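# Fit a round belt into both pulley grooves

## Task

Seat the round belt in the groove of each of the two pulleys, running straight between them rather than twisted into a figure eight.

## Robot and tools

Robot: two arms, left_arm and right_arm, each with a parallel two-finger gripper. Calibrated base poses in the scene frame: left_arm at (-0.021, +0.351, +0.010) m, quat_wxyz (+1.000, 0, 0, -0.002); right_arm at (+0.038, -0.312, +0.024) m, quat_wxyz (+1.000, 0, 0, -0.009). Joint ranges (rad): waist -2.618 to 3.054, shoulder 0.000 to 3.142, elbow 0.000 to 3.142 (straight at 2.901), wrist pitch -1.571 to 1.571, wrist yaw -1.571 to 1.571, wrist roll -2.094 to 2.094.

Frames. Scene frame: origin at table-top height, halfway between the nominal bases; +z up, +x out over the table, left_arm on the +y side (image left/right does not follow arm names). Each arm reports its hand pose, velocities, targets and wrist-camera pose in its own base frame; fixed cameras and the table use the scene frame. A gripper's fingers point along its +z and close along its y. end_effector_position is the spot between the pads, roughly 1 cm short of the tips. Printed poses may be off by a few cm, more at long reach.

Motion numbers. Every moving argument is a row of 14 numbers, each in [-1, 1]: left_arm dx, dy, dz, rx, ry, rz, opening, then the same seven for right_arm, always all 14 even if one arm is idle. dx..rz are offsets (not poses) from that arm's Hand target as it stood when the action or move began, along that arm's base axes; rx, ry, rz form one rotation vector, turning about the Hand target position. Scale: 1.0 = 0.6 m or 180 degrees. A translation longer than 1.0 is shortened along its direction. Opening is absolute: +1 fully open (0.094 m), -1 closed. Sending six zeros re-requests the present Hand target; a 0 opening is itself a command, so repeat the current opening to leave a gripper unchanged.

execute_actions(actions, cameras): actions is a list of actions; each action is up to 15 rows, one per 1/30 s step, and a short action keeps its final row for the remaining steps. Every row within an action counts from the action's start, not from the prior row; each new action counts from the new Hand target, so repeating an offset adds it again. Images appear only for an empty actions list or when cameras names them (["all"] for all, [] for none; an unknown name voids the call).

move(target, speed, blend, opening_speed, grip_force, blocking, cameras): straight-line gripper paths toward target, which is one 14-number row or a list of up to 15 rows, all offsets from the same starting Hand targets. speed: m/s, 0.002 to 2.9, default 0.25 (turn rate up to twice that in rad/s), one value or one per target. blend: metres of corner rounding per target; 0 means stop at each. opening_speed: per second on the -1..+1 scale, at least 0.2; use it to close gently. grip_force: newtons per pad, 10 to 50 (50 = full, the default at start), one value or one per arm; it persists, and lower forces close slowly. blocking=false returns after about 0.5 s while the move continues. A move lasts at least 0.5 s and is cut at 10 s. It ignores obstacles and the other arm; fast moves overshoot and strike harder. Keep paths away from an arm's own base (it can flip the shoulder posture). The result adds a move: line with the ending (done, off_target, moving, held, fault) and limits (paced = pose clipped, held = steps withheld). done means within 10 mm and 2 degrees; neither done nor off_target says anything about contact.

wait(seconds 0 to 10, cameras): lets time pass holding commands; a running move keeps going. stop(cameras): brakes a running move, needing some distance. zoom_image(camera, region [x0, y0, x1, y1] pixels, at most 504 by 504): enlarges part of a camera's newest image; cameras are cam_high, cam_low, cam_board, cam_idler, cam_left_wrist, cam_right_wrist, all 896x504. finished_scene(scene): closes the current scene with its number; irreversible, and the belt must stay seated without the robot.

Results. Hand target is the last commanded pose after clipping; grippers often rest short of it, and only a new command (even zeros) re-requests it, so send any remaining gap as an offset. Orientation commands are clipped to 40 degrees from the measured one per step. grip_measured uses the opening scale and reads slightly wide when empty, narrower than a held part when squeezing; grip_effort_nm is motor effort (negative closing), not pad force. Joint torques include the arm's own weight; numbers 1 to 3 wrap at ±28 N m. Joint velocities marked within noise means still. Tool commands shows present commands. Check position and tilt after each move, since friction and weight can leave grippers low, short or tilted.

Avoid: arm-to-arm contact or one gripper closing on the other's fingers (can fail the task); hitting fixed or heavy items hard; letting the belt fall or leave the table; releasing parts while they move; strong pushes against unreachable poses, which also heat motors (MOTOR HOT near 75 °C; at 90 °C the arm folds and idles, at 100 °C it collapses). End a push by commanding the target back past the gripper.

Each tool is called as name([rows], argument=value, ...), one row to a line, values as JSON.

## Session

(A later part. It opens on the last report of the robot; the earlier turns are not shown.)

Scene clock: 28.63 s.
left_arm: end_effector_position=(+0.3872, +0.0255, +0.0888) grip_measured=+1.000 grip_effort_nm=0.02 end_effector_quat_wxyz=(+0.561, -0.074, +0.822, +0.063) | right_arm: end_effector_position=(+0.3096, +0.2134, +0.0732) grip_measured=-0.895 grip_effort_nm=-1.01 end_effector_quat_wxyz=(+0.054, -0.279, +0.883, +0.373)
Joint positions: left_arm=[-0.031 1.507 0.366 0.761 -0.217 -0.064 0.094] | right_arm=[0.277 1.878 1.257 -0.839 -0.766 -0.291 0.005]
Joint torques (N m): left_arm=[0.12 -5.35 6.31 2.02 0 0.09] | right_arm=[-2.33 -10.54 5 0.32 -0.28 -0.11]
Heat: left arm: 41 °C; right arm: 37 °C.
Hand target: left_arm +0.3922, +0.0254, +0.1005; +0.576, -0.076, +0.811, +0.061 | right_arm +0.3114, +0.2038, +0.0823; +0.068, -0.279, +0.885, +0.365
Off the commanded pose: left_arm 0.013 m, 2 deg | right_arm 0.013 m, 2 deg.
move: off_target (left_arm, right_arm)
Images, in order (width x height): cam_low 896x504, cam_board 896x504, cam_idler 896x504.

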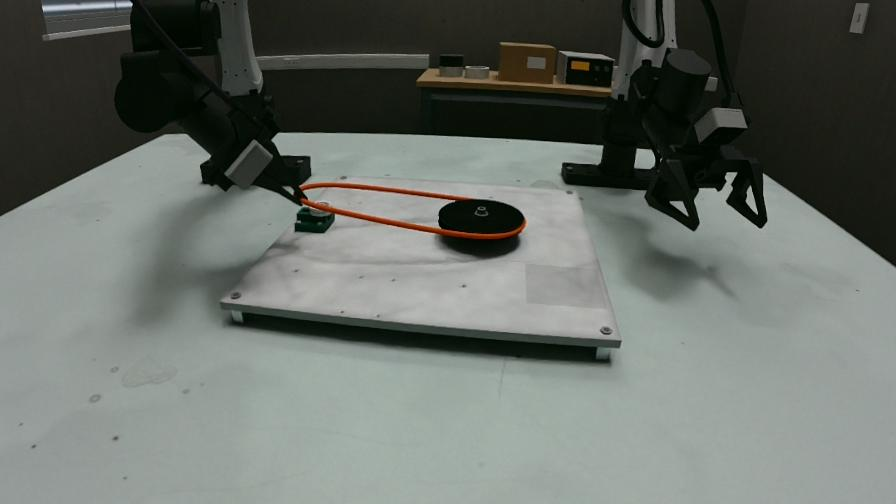

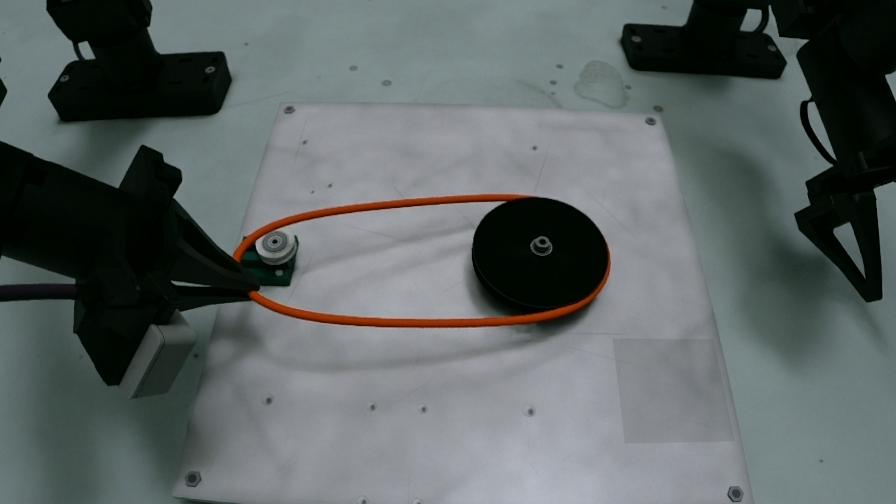

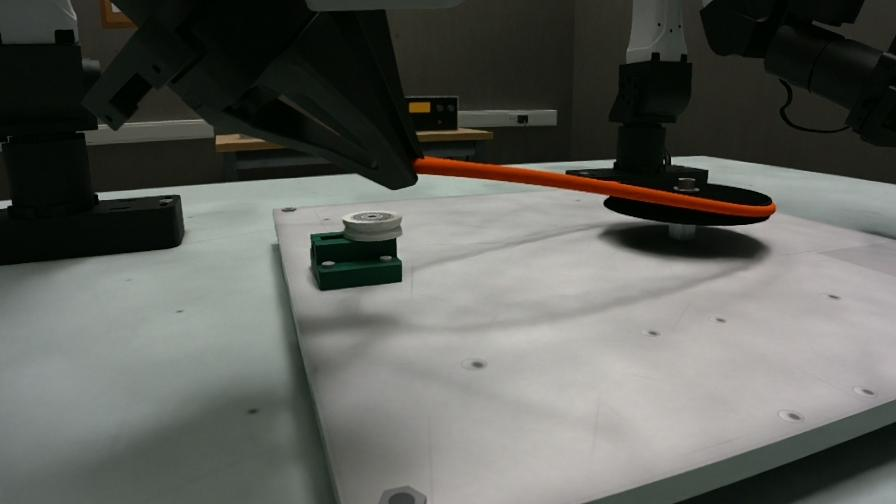

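move([
  [0,0,0,0,0,0,1,-0.055,-0.075,0.01,0.0,0,0,-0.95],
  [0,0,0,0,0,0,1,-0.06,-0.085,-0.06,0.0,0,0,-0.95],
], speed=0.08, blend=[0.005,0], cameras=["cam_low","cam_idler","cam_board"])

zoom_image(camera="cam_board", region=[200, 180, 400, 380])

zoom_image(camera="cam_idler", region=[290, 150, 450, 300])

zoom_image(camera="cam_low", region=[270, 180, 390, 250])

Scene clock: 33.10 s.
left_arm: end_effector_position=(+0.3872, +0.0255, +0.0888) grip_measured=+1.000 grip_effort_nm=0.02 end_effector_quat_wxyz=(+0.561, -0.074, +0.822, +0.063) | right_arm: end_effector_position=(+0.2678, +0.1890, +0.0693) grip_measured=-0.897 grip_effort_nm=-1.01 end_effector_quat_wxyz=(+0.078, -0.299, +0.850, +0.427)
Joint positions: left_arm=[-0.031 1.507 0.366 0.761 -0.217 -0.064 0.094] | right_arm=[0.187 1.761 1.021 -0.793 -0.897 -0.471 0.005]
Joint torques (N m): left_arm=[0.12 -5.35 6.31 2.02 0 0.09] | right_arm=[-6.43 -5.91 4.31 0.06 0.91 -0.17]
Motor temperatures (°C): left_arm=[27 29 29 42 25 25 27] | right_arm=[26 38 31 28 24 27 27]
Heat: left arm: 42 °C; right arm: 38 °C.
Hand target: left_arm +0.3922, +0.0254, +0.1005; +0.576, -0.076, +0.811, +0.061 | right_arm +0.2753, +0.1528, +0.0463; +0.068, -0.280, +0.885, +0.365
Off the commanded pose: left_arm 0.013 m, 2 deg | right_arm 0.043 m, 9 deg.
move: off_target (left_arm, right_arm)
Images, in order (width x height): cam_low 896x504, cam_board 896x504, cam_idler 896x504.

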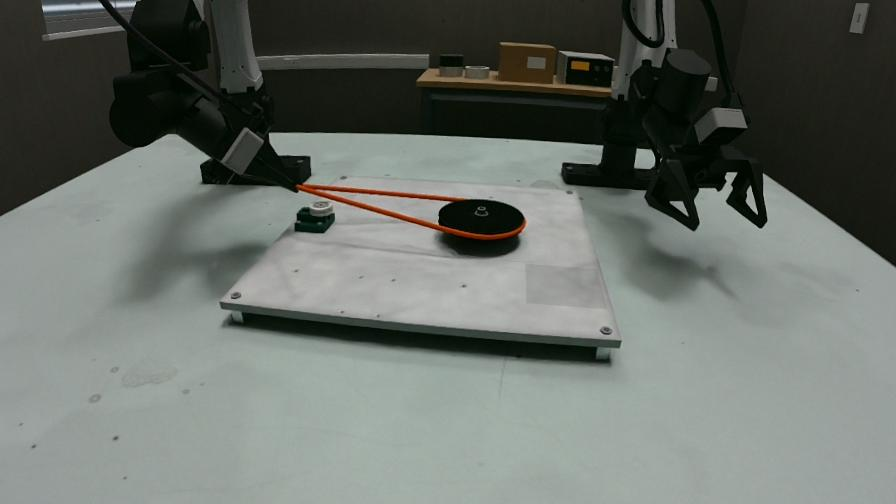

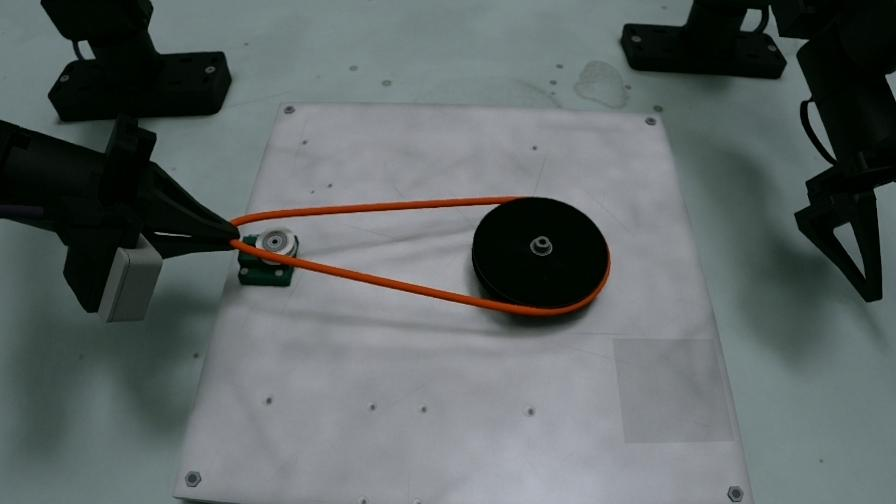

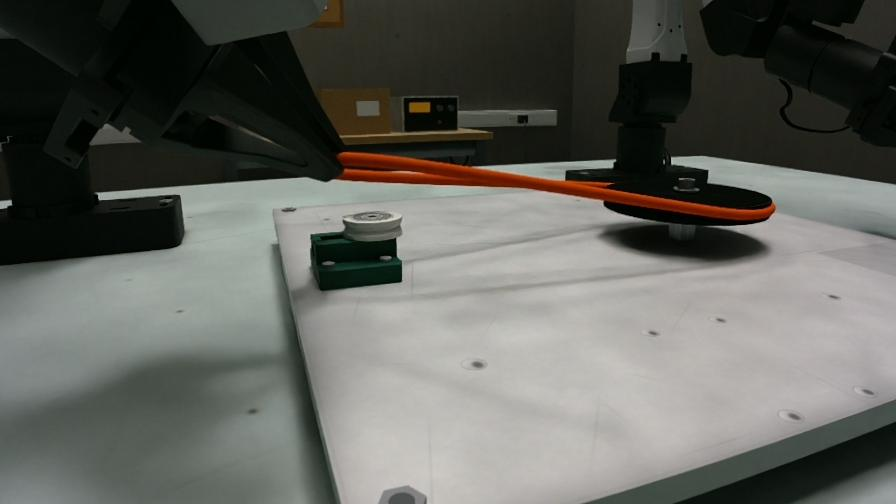

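Scaled by 2.520 from the camera's 896x504 image, which has a finer 1280x720 frame.

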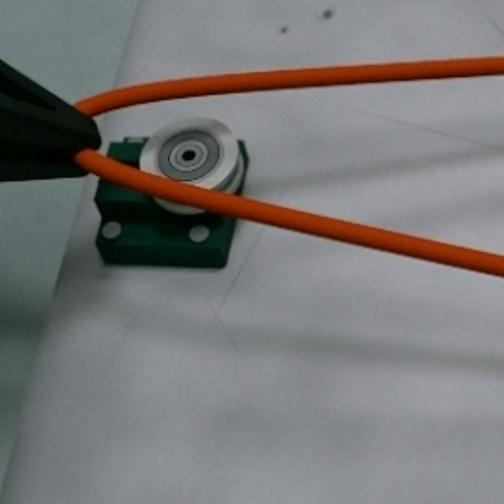

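Scaled by 3.150 from the camera's 896x504 image, which has a finer 1280x720 frame.

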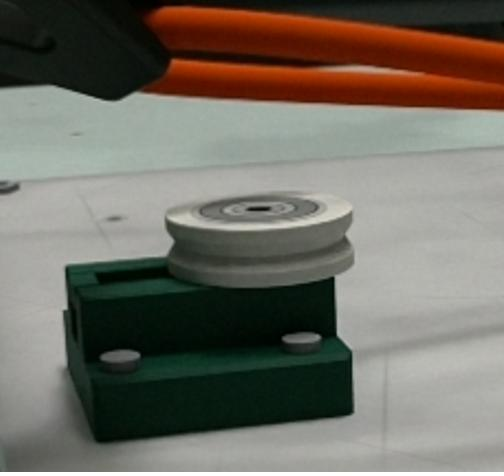

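Scaled by 4.200 from the camera's 896x504 image, which has a finer 1280x720 frame.

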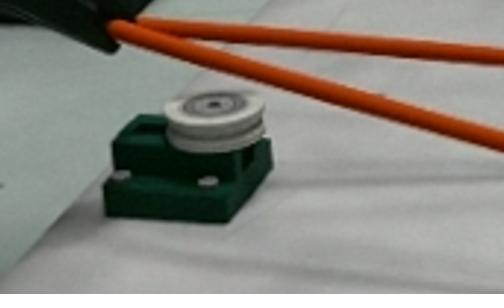

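move(target=[0,0,0,0,0,0,1,-0.006,-0.012,-0.06,0.0,-0.02,0,-0.95], speed=0.08, cameras=["cam_low","cam_idler","cam_board"])

zoom_image(camera="cam_board", region=[200, 180, 400, 380])

zoom_image(camera="cam_idler", region=[290, 150, 450, 300])

zoom_image(camera="cam_low", region=[270, 180, 390, 250])

Scene clock: 35.27 s.
left_arm: end_effector_position=(+0.3872, +0.0255, +0.0888) grip_measured=+1.000 grip_effort_nm=0.02 end_effector_quat_wxyz=(+0.561, -0.074, +0.822, +0.063) | right_arm: end_effector_position=(+0.2622, +0.1857, +0.0419) grip_measured=-0.897 grip_effort_nm=-1.01 end_effector_quat_wxyz=(+0.108, -0.310, +0.838, +0.436)
Joint positions: left_arm=[-0.031 1.507 0.366 0.761 -0.217 -0.064 0.094] | right_arm=[0.168 1.78 0.892 -0.606 -0.929 -0.502 0.005]
Joint torques (N m): left_arm=[0.13 -5.35 6.32 2.02 0 0.1] | right_arm=[-6.74 -5.29 3.62 0.24 1.29 -0.18]
Heat: left arm: 42 °C; right arm: 38 °C.
Hand target: left_arm +0.3922, +0.0254, +0.1005; +0.576, -0.076, +0.811, +0.061 | right_arm +0.2719, +0.1456, +0.0103; +0.096, -0.291, +0.883, +0.356
Off the commanded pose: left_arm 0.013 m, 2 deg | right_arm 0.052 m, 11 deg.
move: off_target (left_arm, right_arm)
Images, in order (width x height): cam_low 896x504, cam_board 896x504, cam_idler 896x504.

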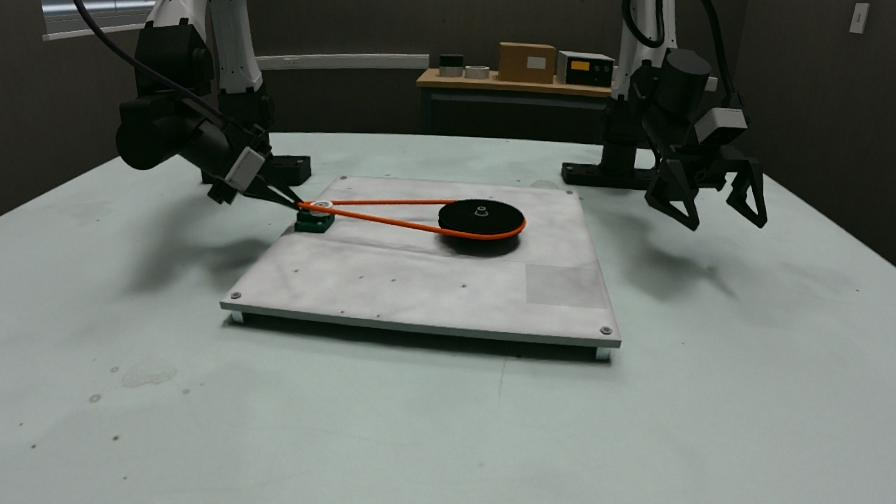

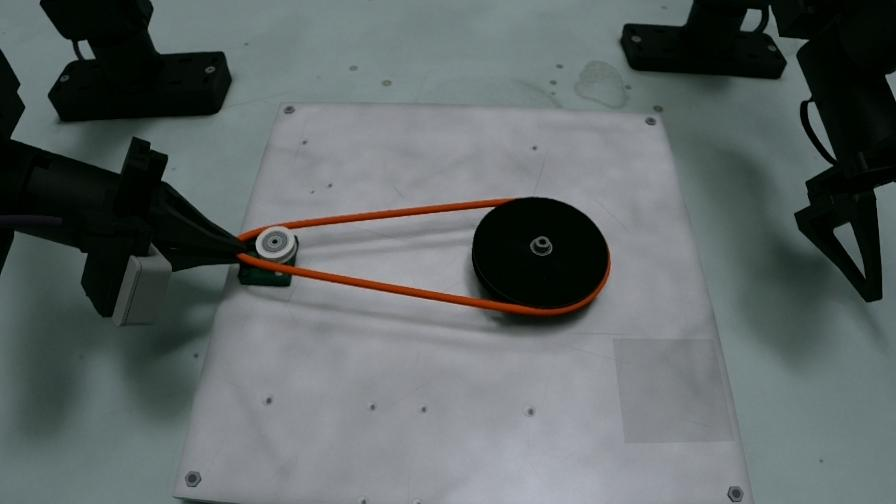

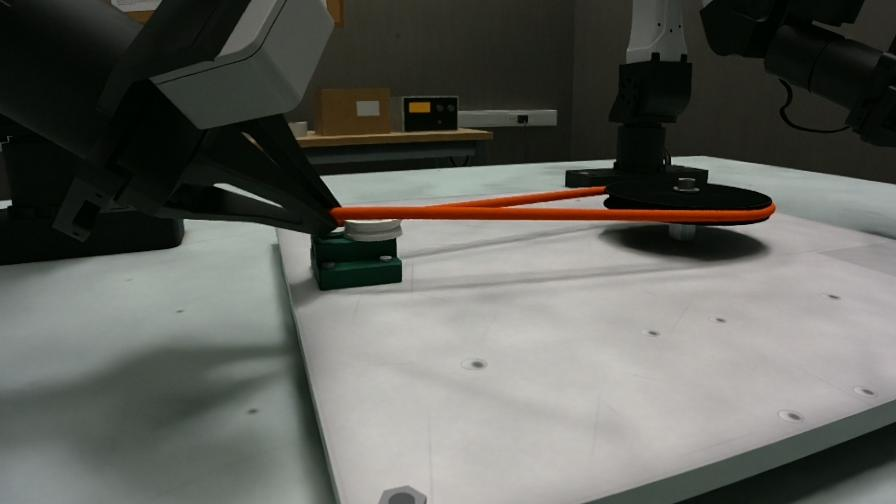

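Scaled by 2.520 from the camera's 896x504 image, which has a finer 1280x720 frame.

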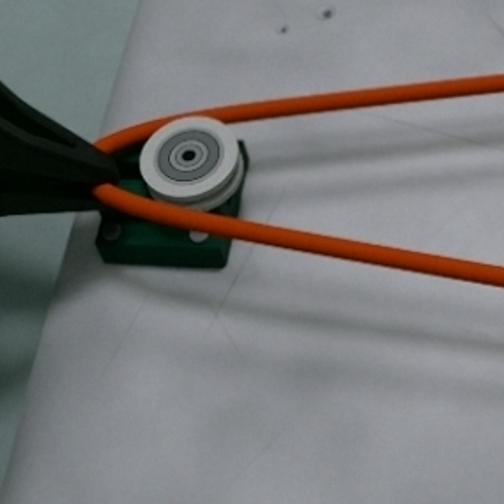

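Scaled by 3.150 from the camera's 896x504 image, which has a finer 1280x720 frame.

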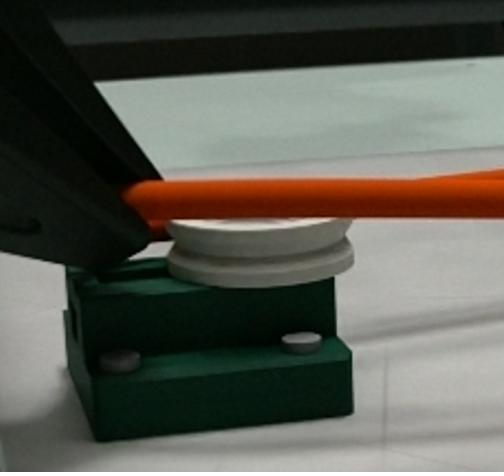

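Scaled by 4.200 from the camera's 896x504 image, which has a finer 1280x720 frame.

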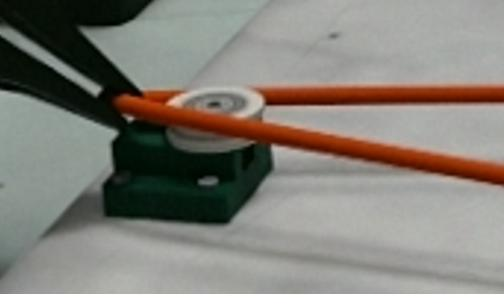

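move(target=[0,0,0,0,0,0,1,0.004,0.0,-0.015,-0.09,0.0,0,-0.95], speed=0.08, cameras=["cam_low","cam_idler","cam_board"])

zoom_image(camera="cam_board", region=[200, 180, 400, 380])

zoom_image(camera="cam_idler", region=[290, 150, 450, 300])

zoom_image(camera="cam_low", region=[270, 180, 390, 250])

Scene clock: 38.53 s.
left_arm: end_effector_position=(+0.3872, +0.0255, +0.0888) grip_measured=+1.000 grip_effort_nm=0.02 end_effector_quat_wxyz=(+0.561, -0.074, +0.822, +0.063) | right_arm: end_effector_position=(+0.2661, +0.1890, +0.0324) grip_measured=-0.897 grip_effort_nm=-1.01 end_effector_quat_wxyz=(+0.076, -0.308, +0.879, +0.357)
Joint positions: left_arm=[-0.031 1.507 0.366 0.761 -0.217 -0.064 0.094] | right_arm=[0.25 1.766 0.943 -0.635 -0.74 -0.381 0.005]
Joint torques (N m): left_arm=[0.13 -5.35 6.31 2.02 0 0.1] | right_arm=[-2.91 -6.65 4.74 0.07 2.23 -0.04]
Heat: left arm: 43 °C; right arm: 37 °C.
Hand target: left_arm +0.3922, +0.0254, +0.1005; +0.576, -0.076, +0.811, +0.061 | right_arm +0.2742, +0.1456, +0.0013; +0.054, -0.302, +0.924, +0.228
Off the commanded pose: left_arm 0.013 m, 2 deg | right_arm 0.054 m, 16 deg.
move: off_target (left_arm, right_arm)
Images, in order (width x height): cam_low 896x504, cam_board 896x504, cam_idler 896x504.

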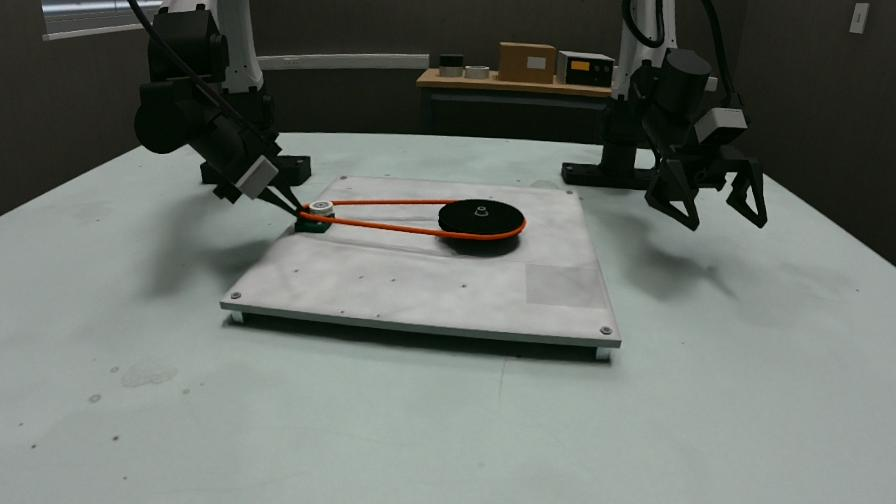

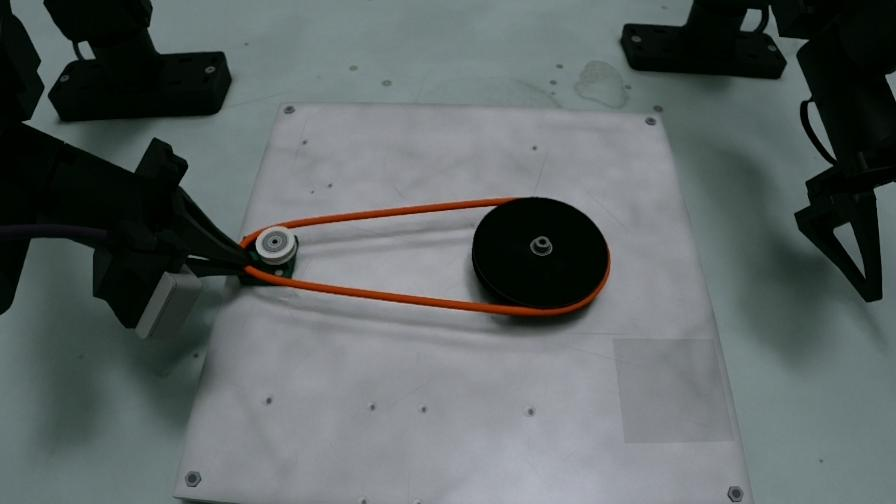

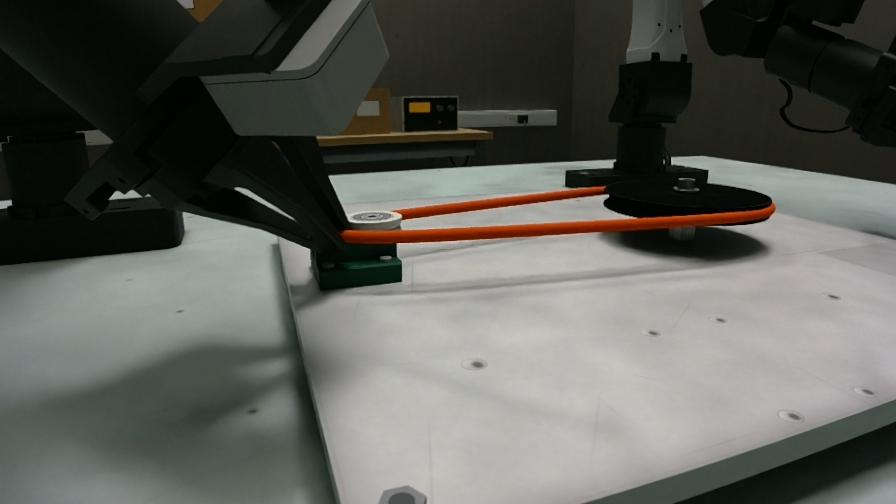

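Scaled by 2.520 from the camera's 896x504 image, which has a finer 1280x720 frame.

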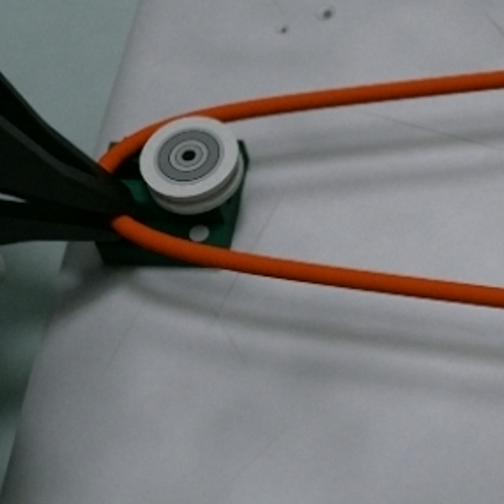

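Scaled by 3.150 from the camera's 896x504 image, which has a finer 1280x720 frame.

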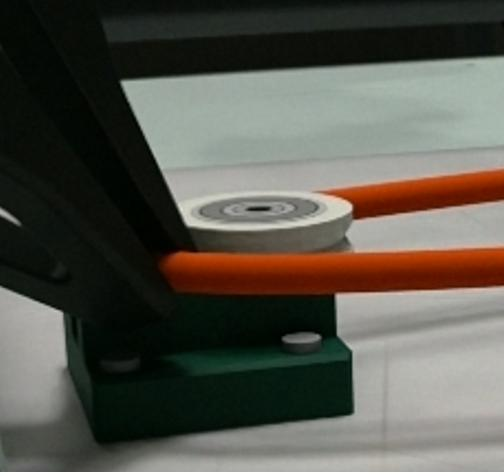

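Scaled by 4.200 from the camera's 896x504 image, which has a finer 1280x720 frame.

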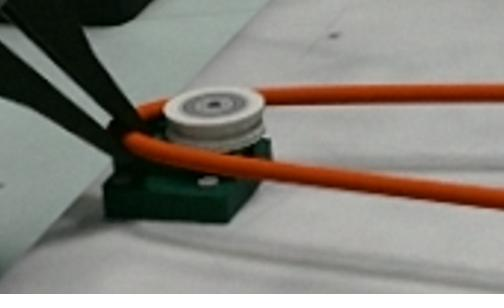

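move(target=[0,0,0,0,0,0,1,-0.008,0.03,0.036,0.02,-0.02,0,-0.95], speed=0.08, cameras=["cam_low","cam_idler","cam_board"])

zoom_image(camera="cam_board", region=[200, 180, 400, 380])

zoom_image(camera="cam_idler", region=[290, 150, 450, 300])

zoom_image(camera="cam_low", region=[270, 180, 390, 250])

Scene clock: 40.50 s.
left_arm: end_effector_position=(+0.3872, +0.0255, +0.0888) grip_measured=+1.000 grip_effort_nm=0.02 end_effector_quat_wxyz=(+0.561, -0.074, +0.822, +0.063) | right_arm: end_effector_position=(+0.2666, +0.1917, +0.0373) grip_measured=-0.897 grip_effort_nm=-1.01 end_effector_quat_wxyz=(+0.098, -0.317, +0.887, +0.321)
Joint positions: left_arm=[-0.031 1.507 0.366 0.761 -0.217 -0.064 0.094] | right_arm=[0.292 1.698 0.913 -0.59 -0.661 -0.327 0.005]
Joint torques (N m): left_arm=[0.13 -5.35 6.32 2.02 0 0.09] | right_arm=[-1.96 -7.73 3.75 0.39 1.18 0]
Heat: left arm: 43 °C; right arm: 37 °C.
Hand target: left_arm +0.3922, +0.0254, +0.1005; +0.576, -0.076, +0.811, +0.061 | right_arm +0.2694, +0.1637, +0.0230; +0.093, -0.307, +0.914, +0.247
Off the commanded pose: left_arm 0.013 m, 2 deg | right_arm 0.032 m, 9 deg.
move: off_target (left_arm, right_arm)
Images, in order (width x height): cam_low 896x504, cam_board 896x504, cam_idler 896x504.

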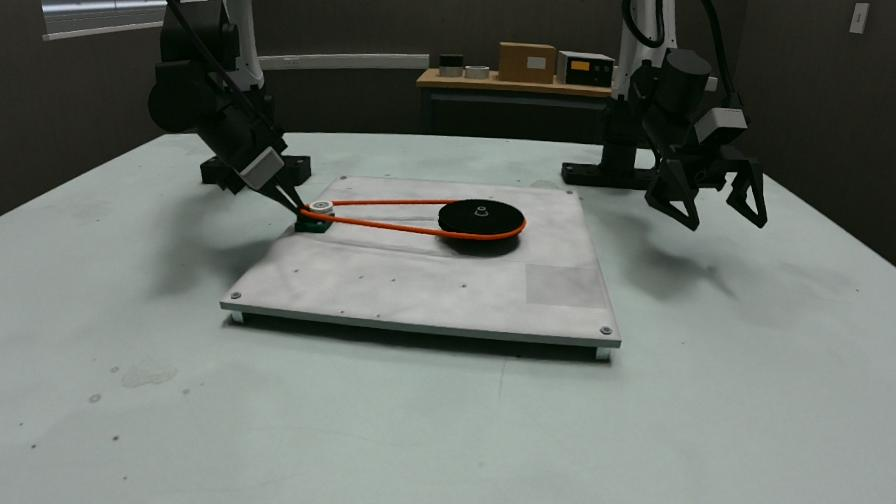

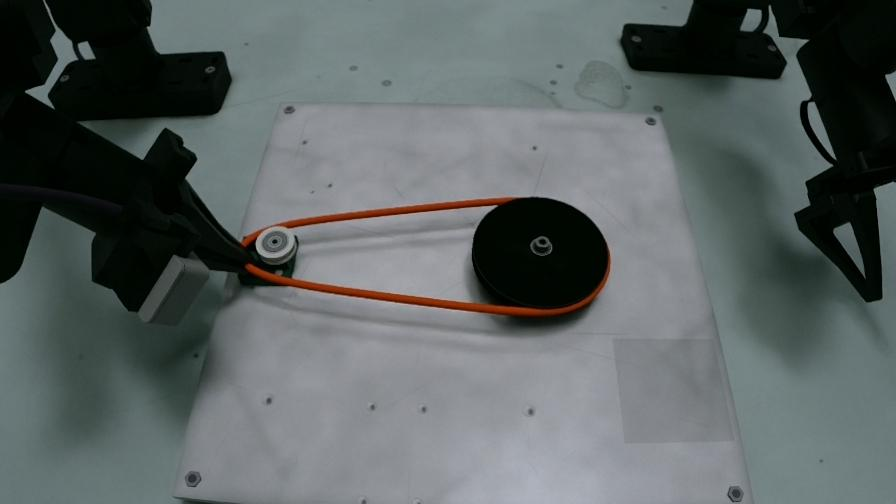

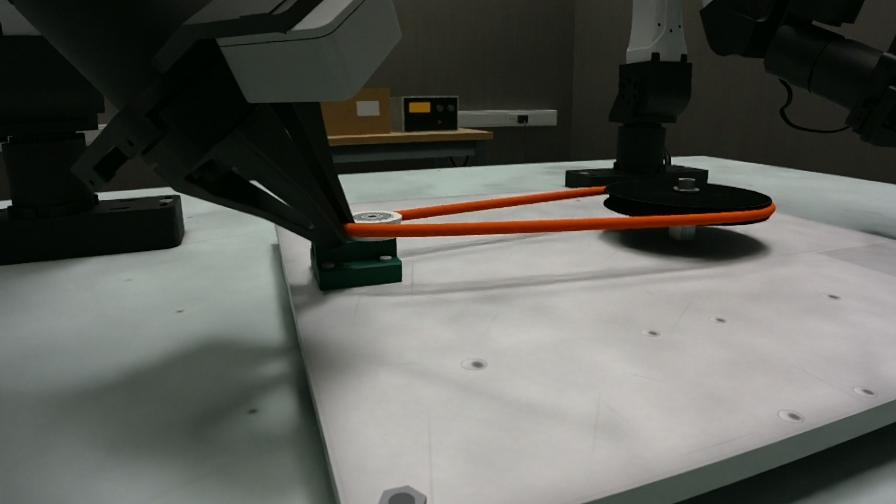

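Scaled by 2.520 from the camera's 896x504 image, which has a finer 1280x720 frame.

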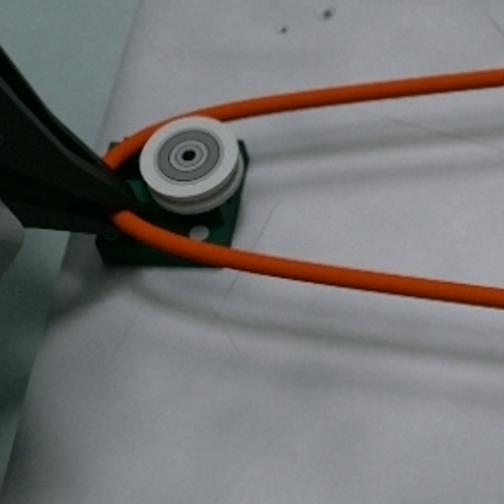

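Scaled by 3.150 from the camera's 896x504 image, which has a finer 1280x720 frame.

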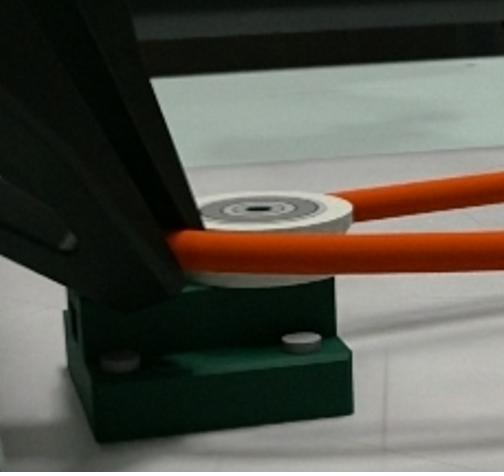

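Scaled by 4.200 from the camera's 896x504 image, which has a finer 1280x720 frame.

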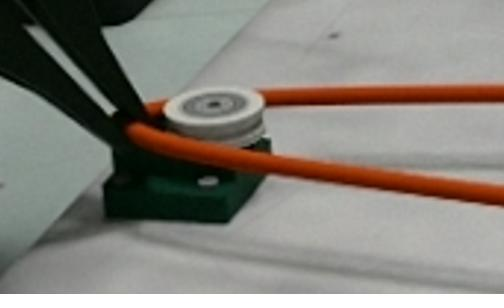

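move([
  [0,0,0,0,0,0,1,-0.003,0.004,0.009,0,-0.015,0,-0.95],
  [0,0,0,0,0,0,1,-0.003,0.02,0.009,0,-0.015,0,-0.72],
  [0,0,0,0,0,0,1,-0.003,-0.03,0.075,0,-0.015,0,-0.72],
], speed=0.12, opening_speed=1, cameras=["cam_low","cam_idler","cam_board"])

zoom_image(camera="cam_board", region=[200, 180, 400, 380])

zoom_image(camera="cam_idler", region=[290, 150, 450, 300])

zoom_image(camera="cam_low", region=[270, 180, 390, 250])

zoom_image(camera="cam_low", region=[420, 180, 550, 260])

zoom_image(camera="cam_idler", region=[580, 160, 820, 270])

Scene clock: 44.67 s.
left_arm: end_effector_position=(+0.3872, +0.0255, +0.0888) grip_measured=+1.000 grip_effort_nm=0.02 end_effector_quat_wxyz=(+0.561, -0.074, +0.822, +0.063) | right_arm: end_effector_position=(+0.2593, +0.1475, +0.0568) grip_measured=-0.721 grip_effort_nm=0.07 end_effector_quat_wxyz=(+0.095, -0.306, +0.914, +0.249)
Joint positions: left_arm=[-0.031 1.507 0.366 0.761 -0.217 -0.064 0.094] | right_arm=[0.224 1.564 0.923 -0.774 -0.518 -0.381 0.013]
Joint torques (N m): left_arm=[0.13 -5.35 6.32 2.02 0 0.09] | right_arm=[-0.68 -6.83 7.66 0.52 -0.14 -0.07]
Heat: left arm: 44 °C; right arm: 37 °C.
Hand target: left_arm +0.3922, +0.0254, +0.1005; +0.576, -0.076, +0.811, +0.061 | right_arm +0.2677, +0.1456, +0.0680; +0.115, -0.312, +0.912, +0.240
Off the commanded pose: left_arm 0.013 m, 2 deg | right_arm 0.014 m, 3 deg.
move: off_target (left_arm, right_arm); target 2's new opening was sent with right_arm's hand 0.022 m and 7 deg from that target
Images, in order (width x height): cam_low 896x504, cam_board 896x504, cam_idler 896x504.

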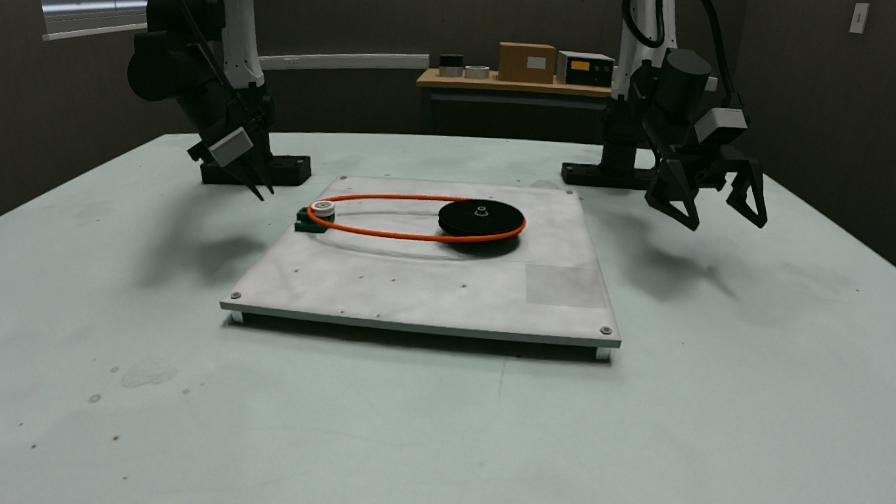

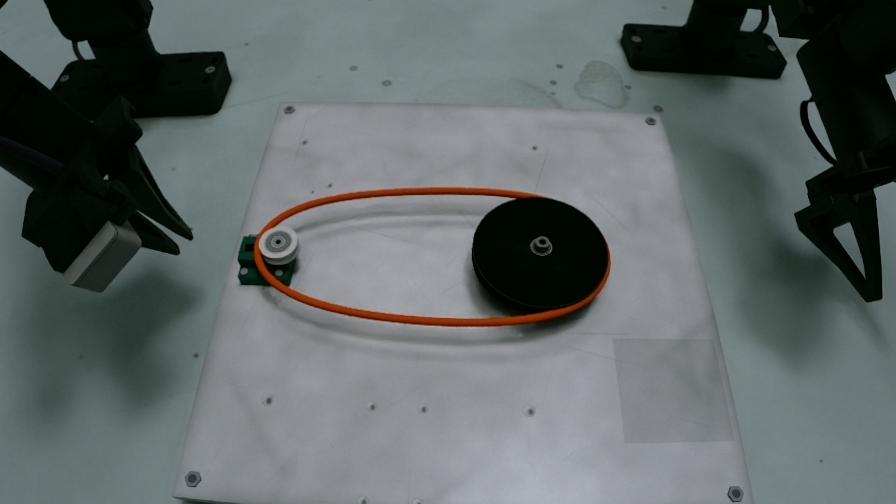

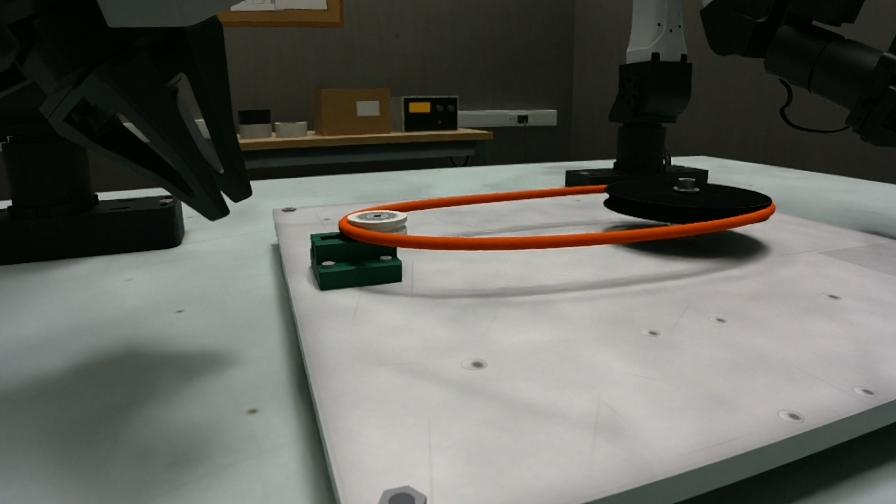

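Scaled by 2.520 from the camera's 896x504 image, which has a finer 1280x720 frame.

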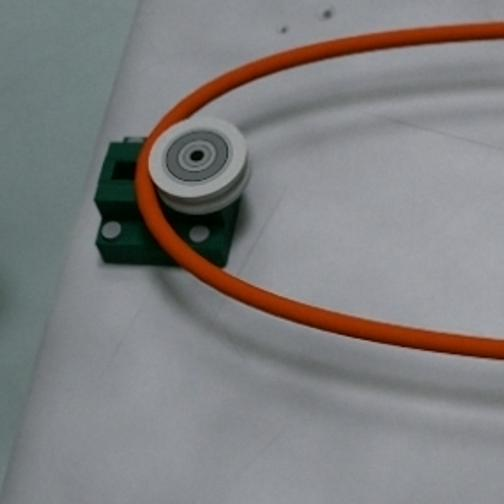

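Scaled by 3.150 from the camera's 896x504 image, which has a finer 1280x720 frame.

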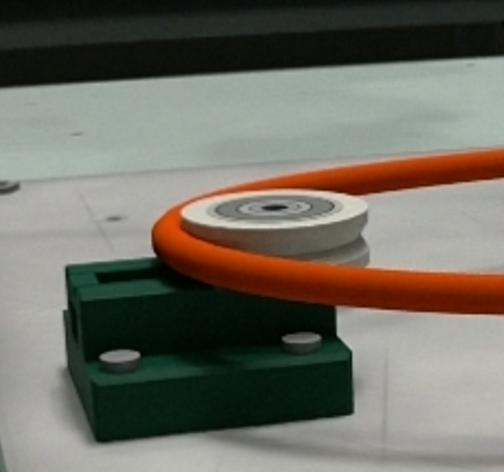

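Scaled by 4.200 from the camera's 896x504 image, which has a finer 1280x720 frame.

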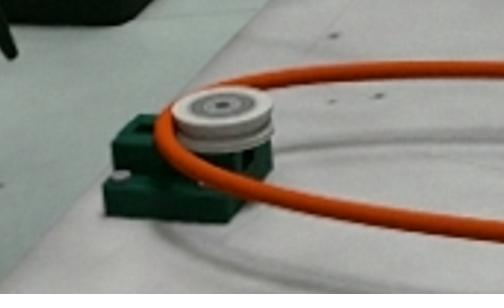

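Scaled by 3.877 from the camera's 896x504 image, which has a finer 1280x720 frame.

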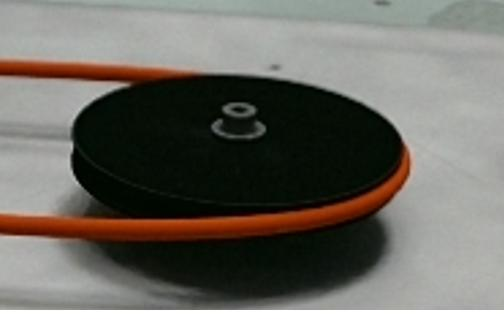

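Scaled by 2.100 from the camera's 896x504 image, which has a finer 1280x720 frame.

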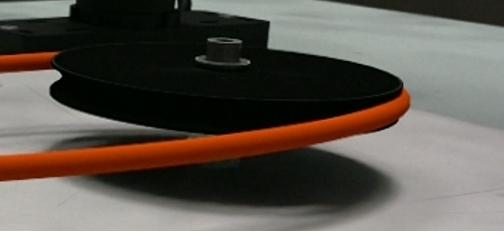

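Same final state as scene 1.

finished_scene(scene=2)

The scene is finished: the task was done.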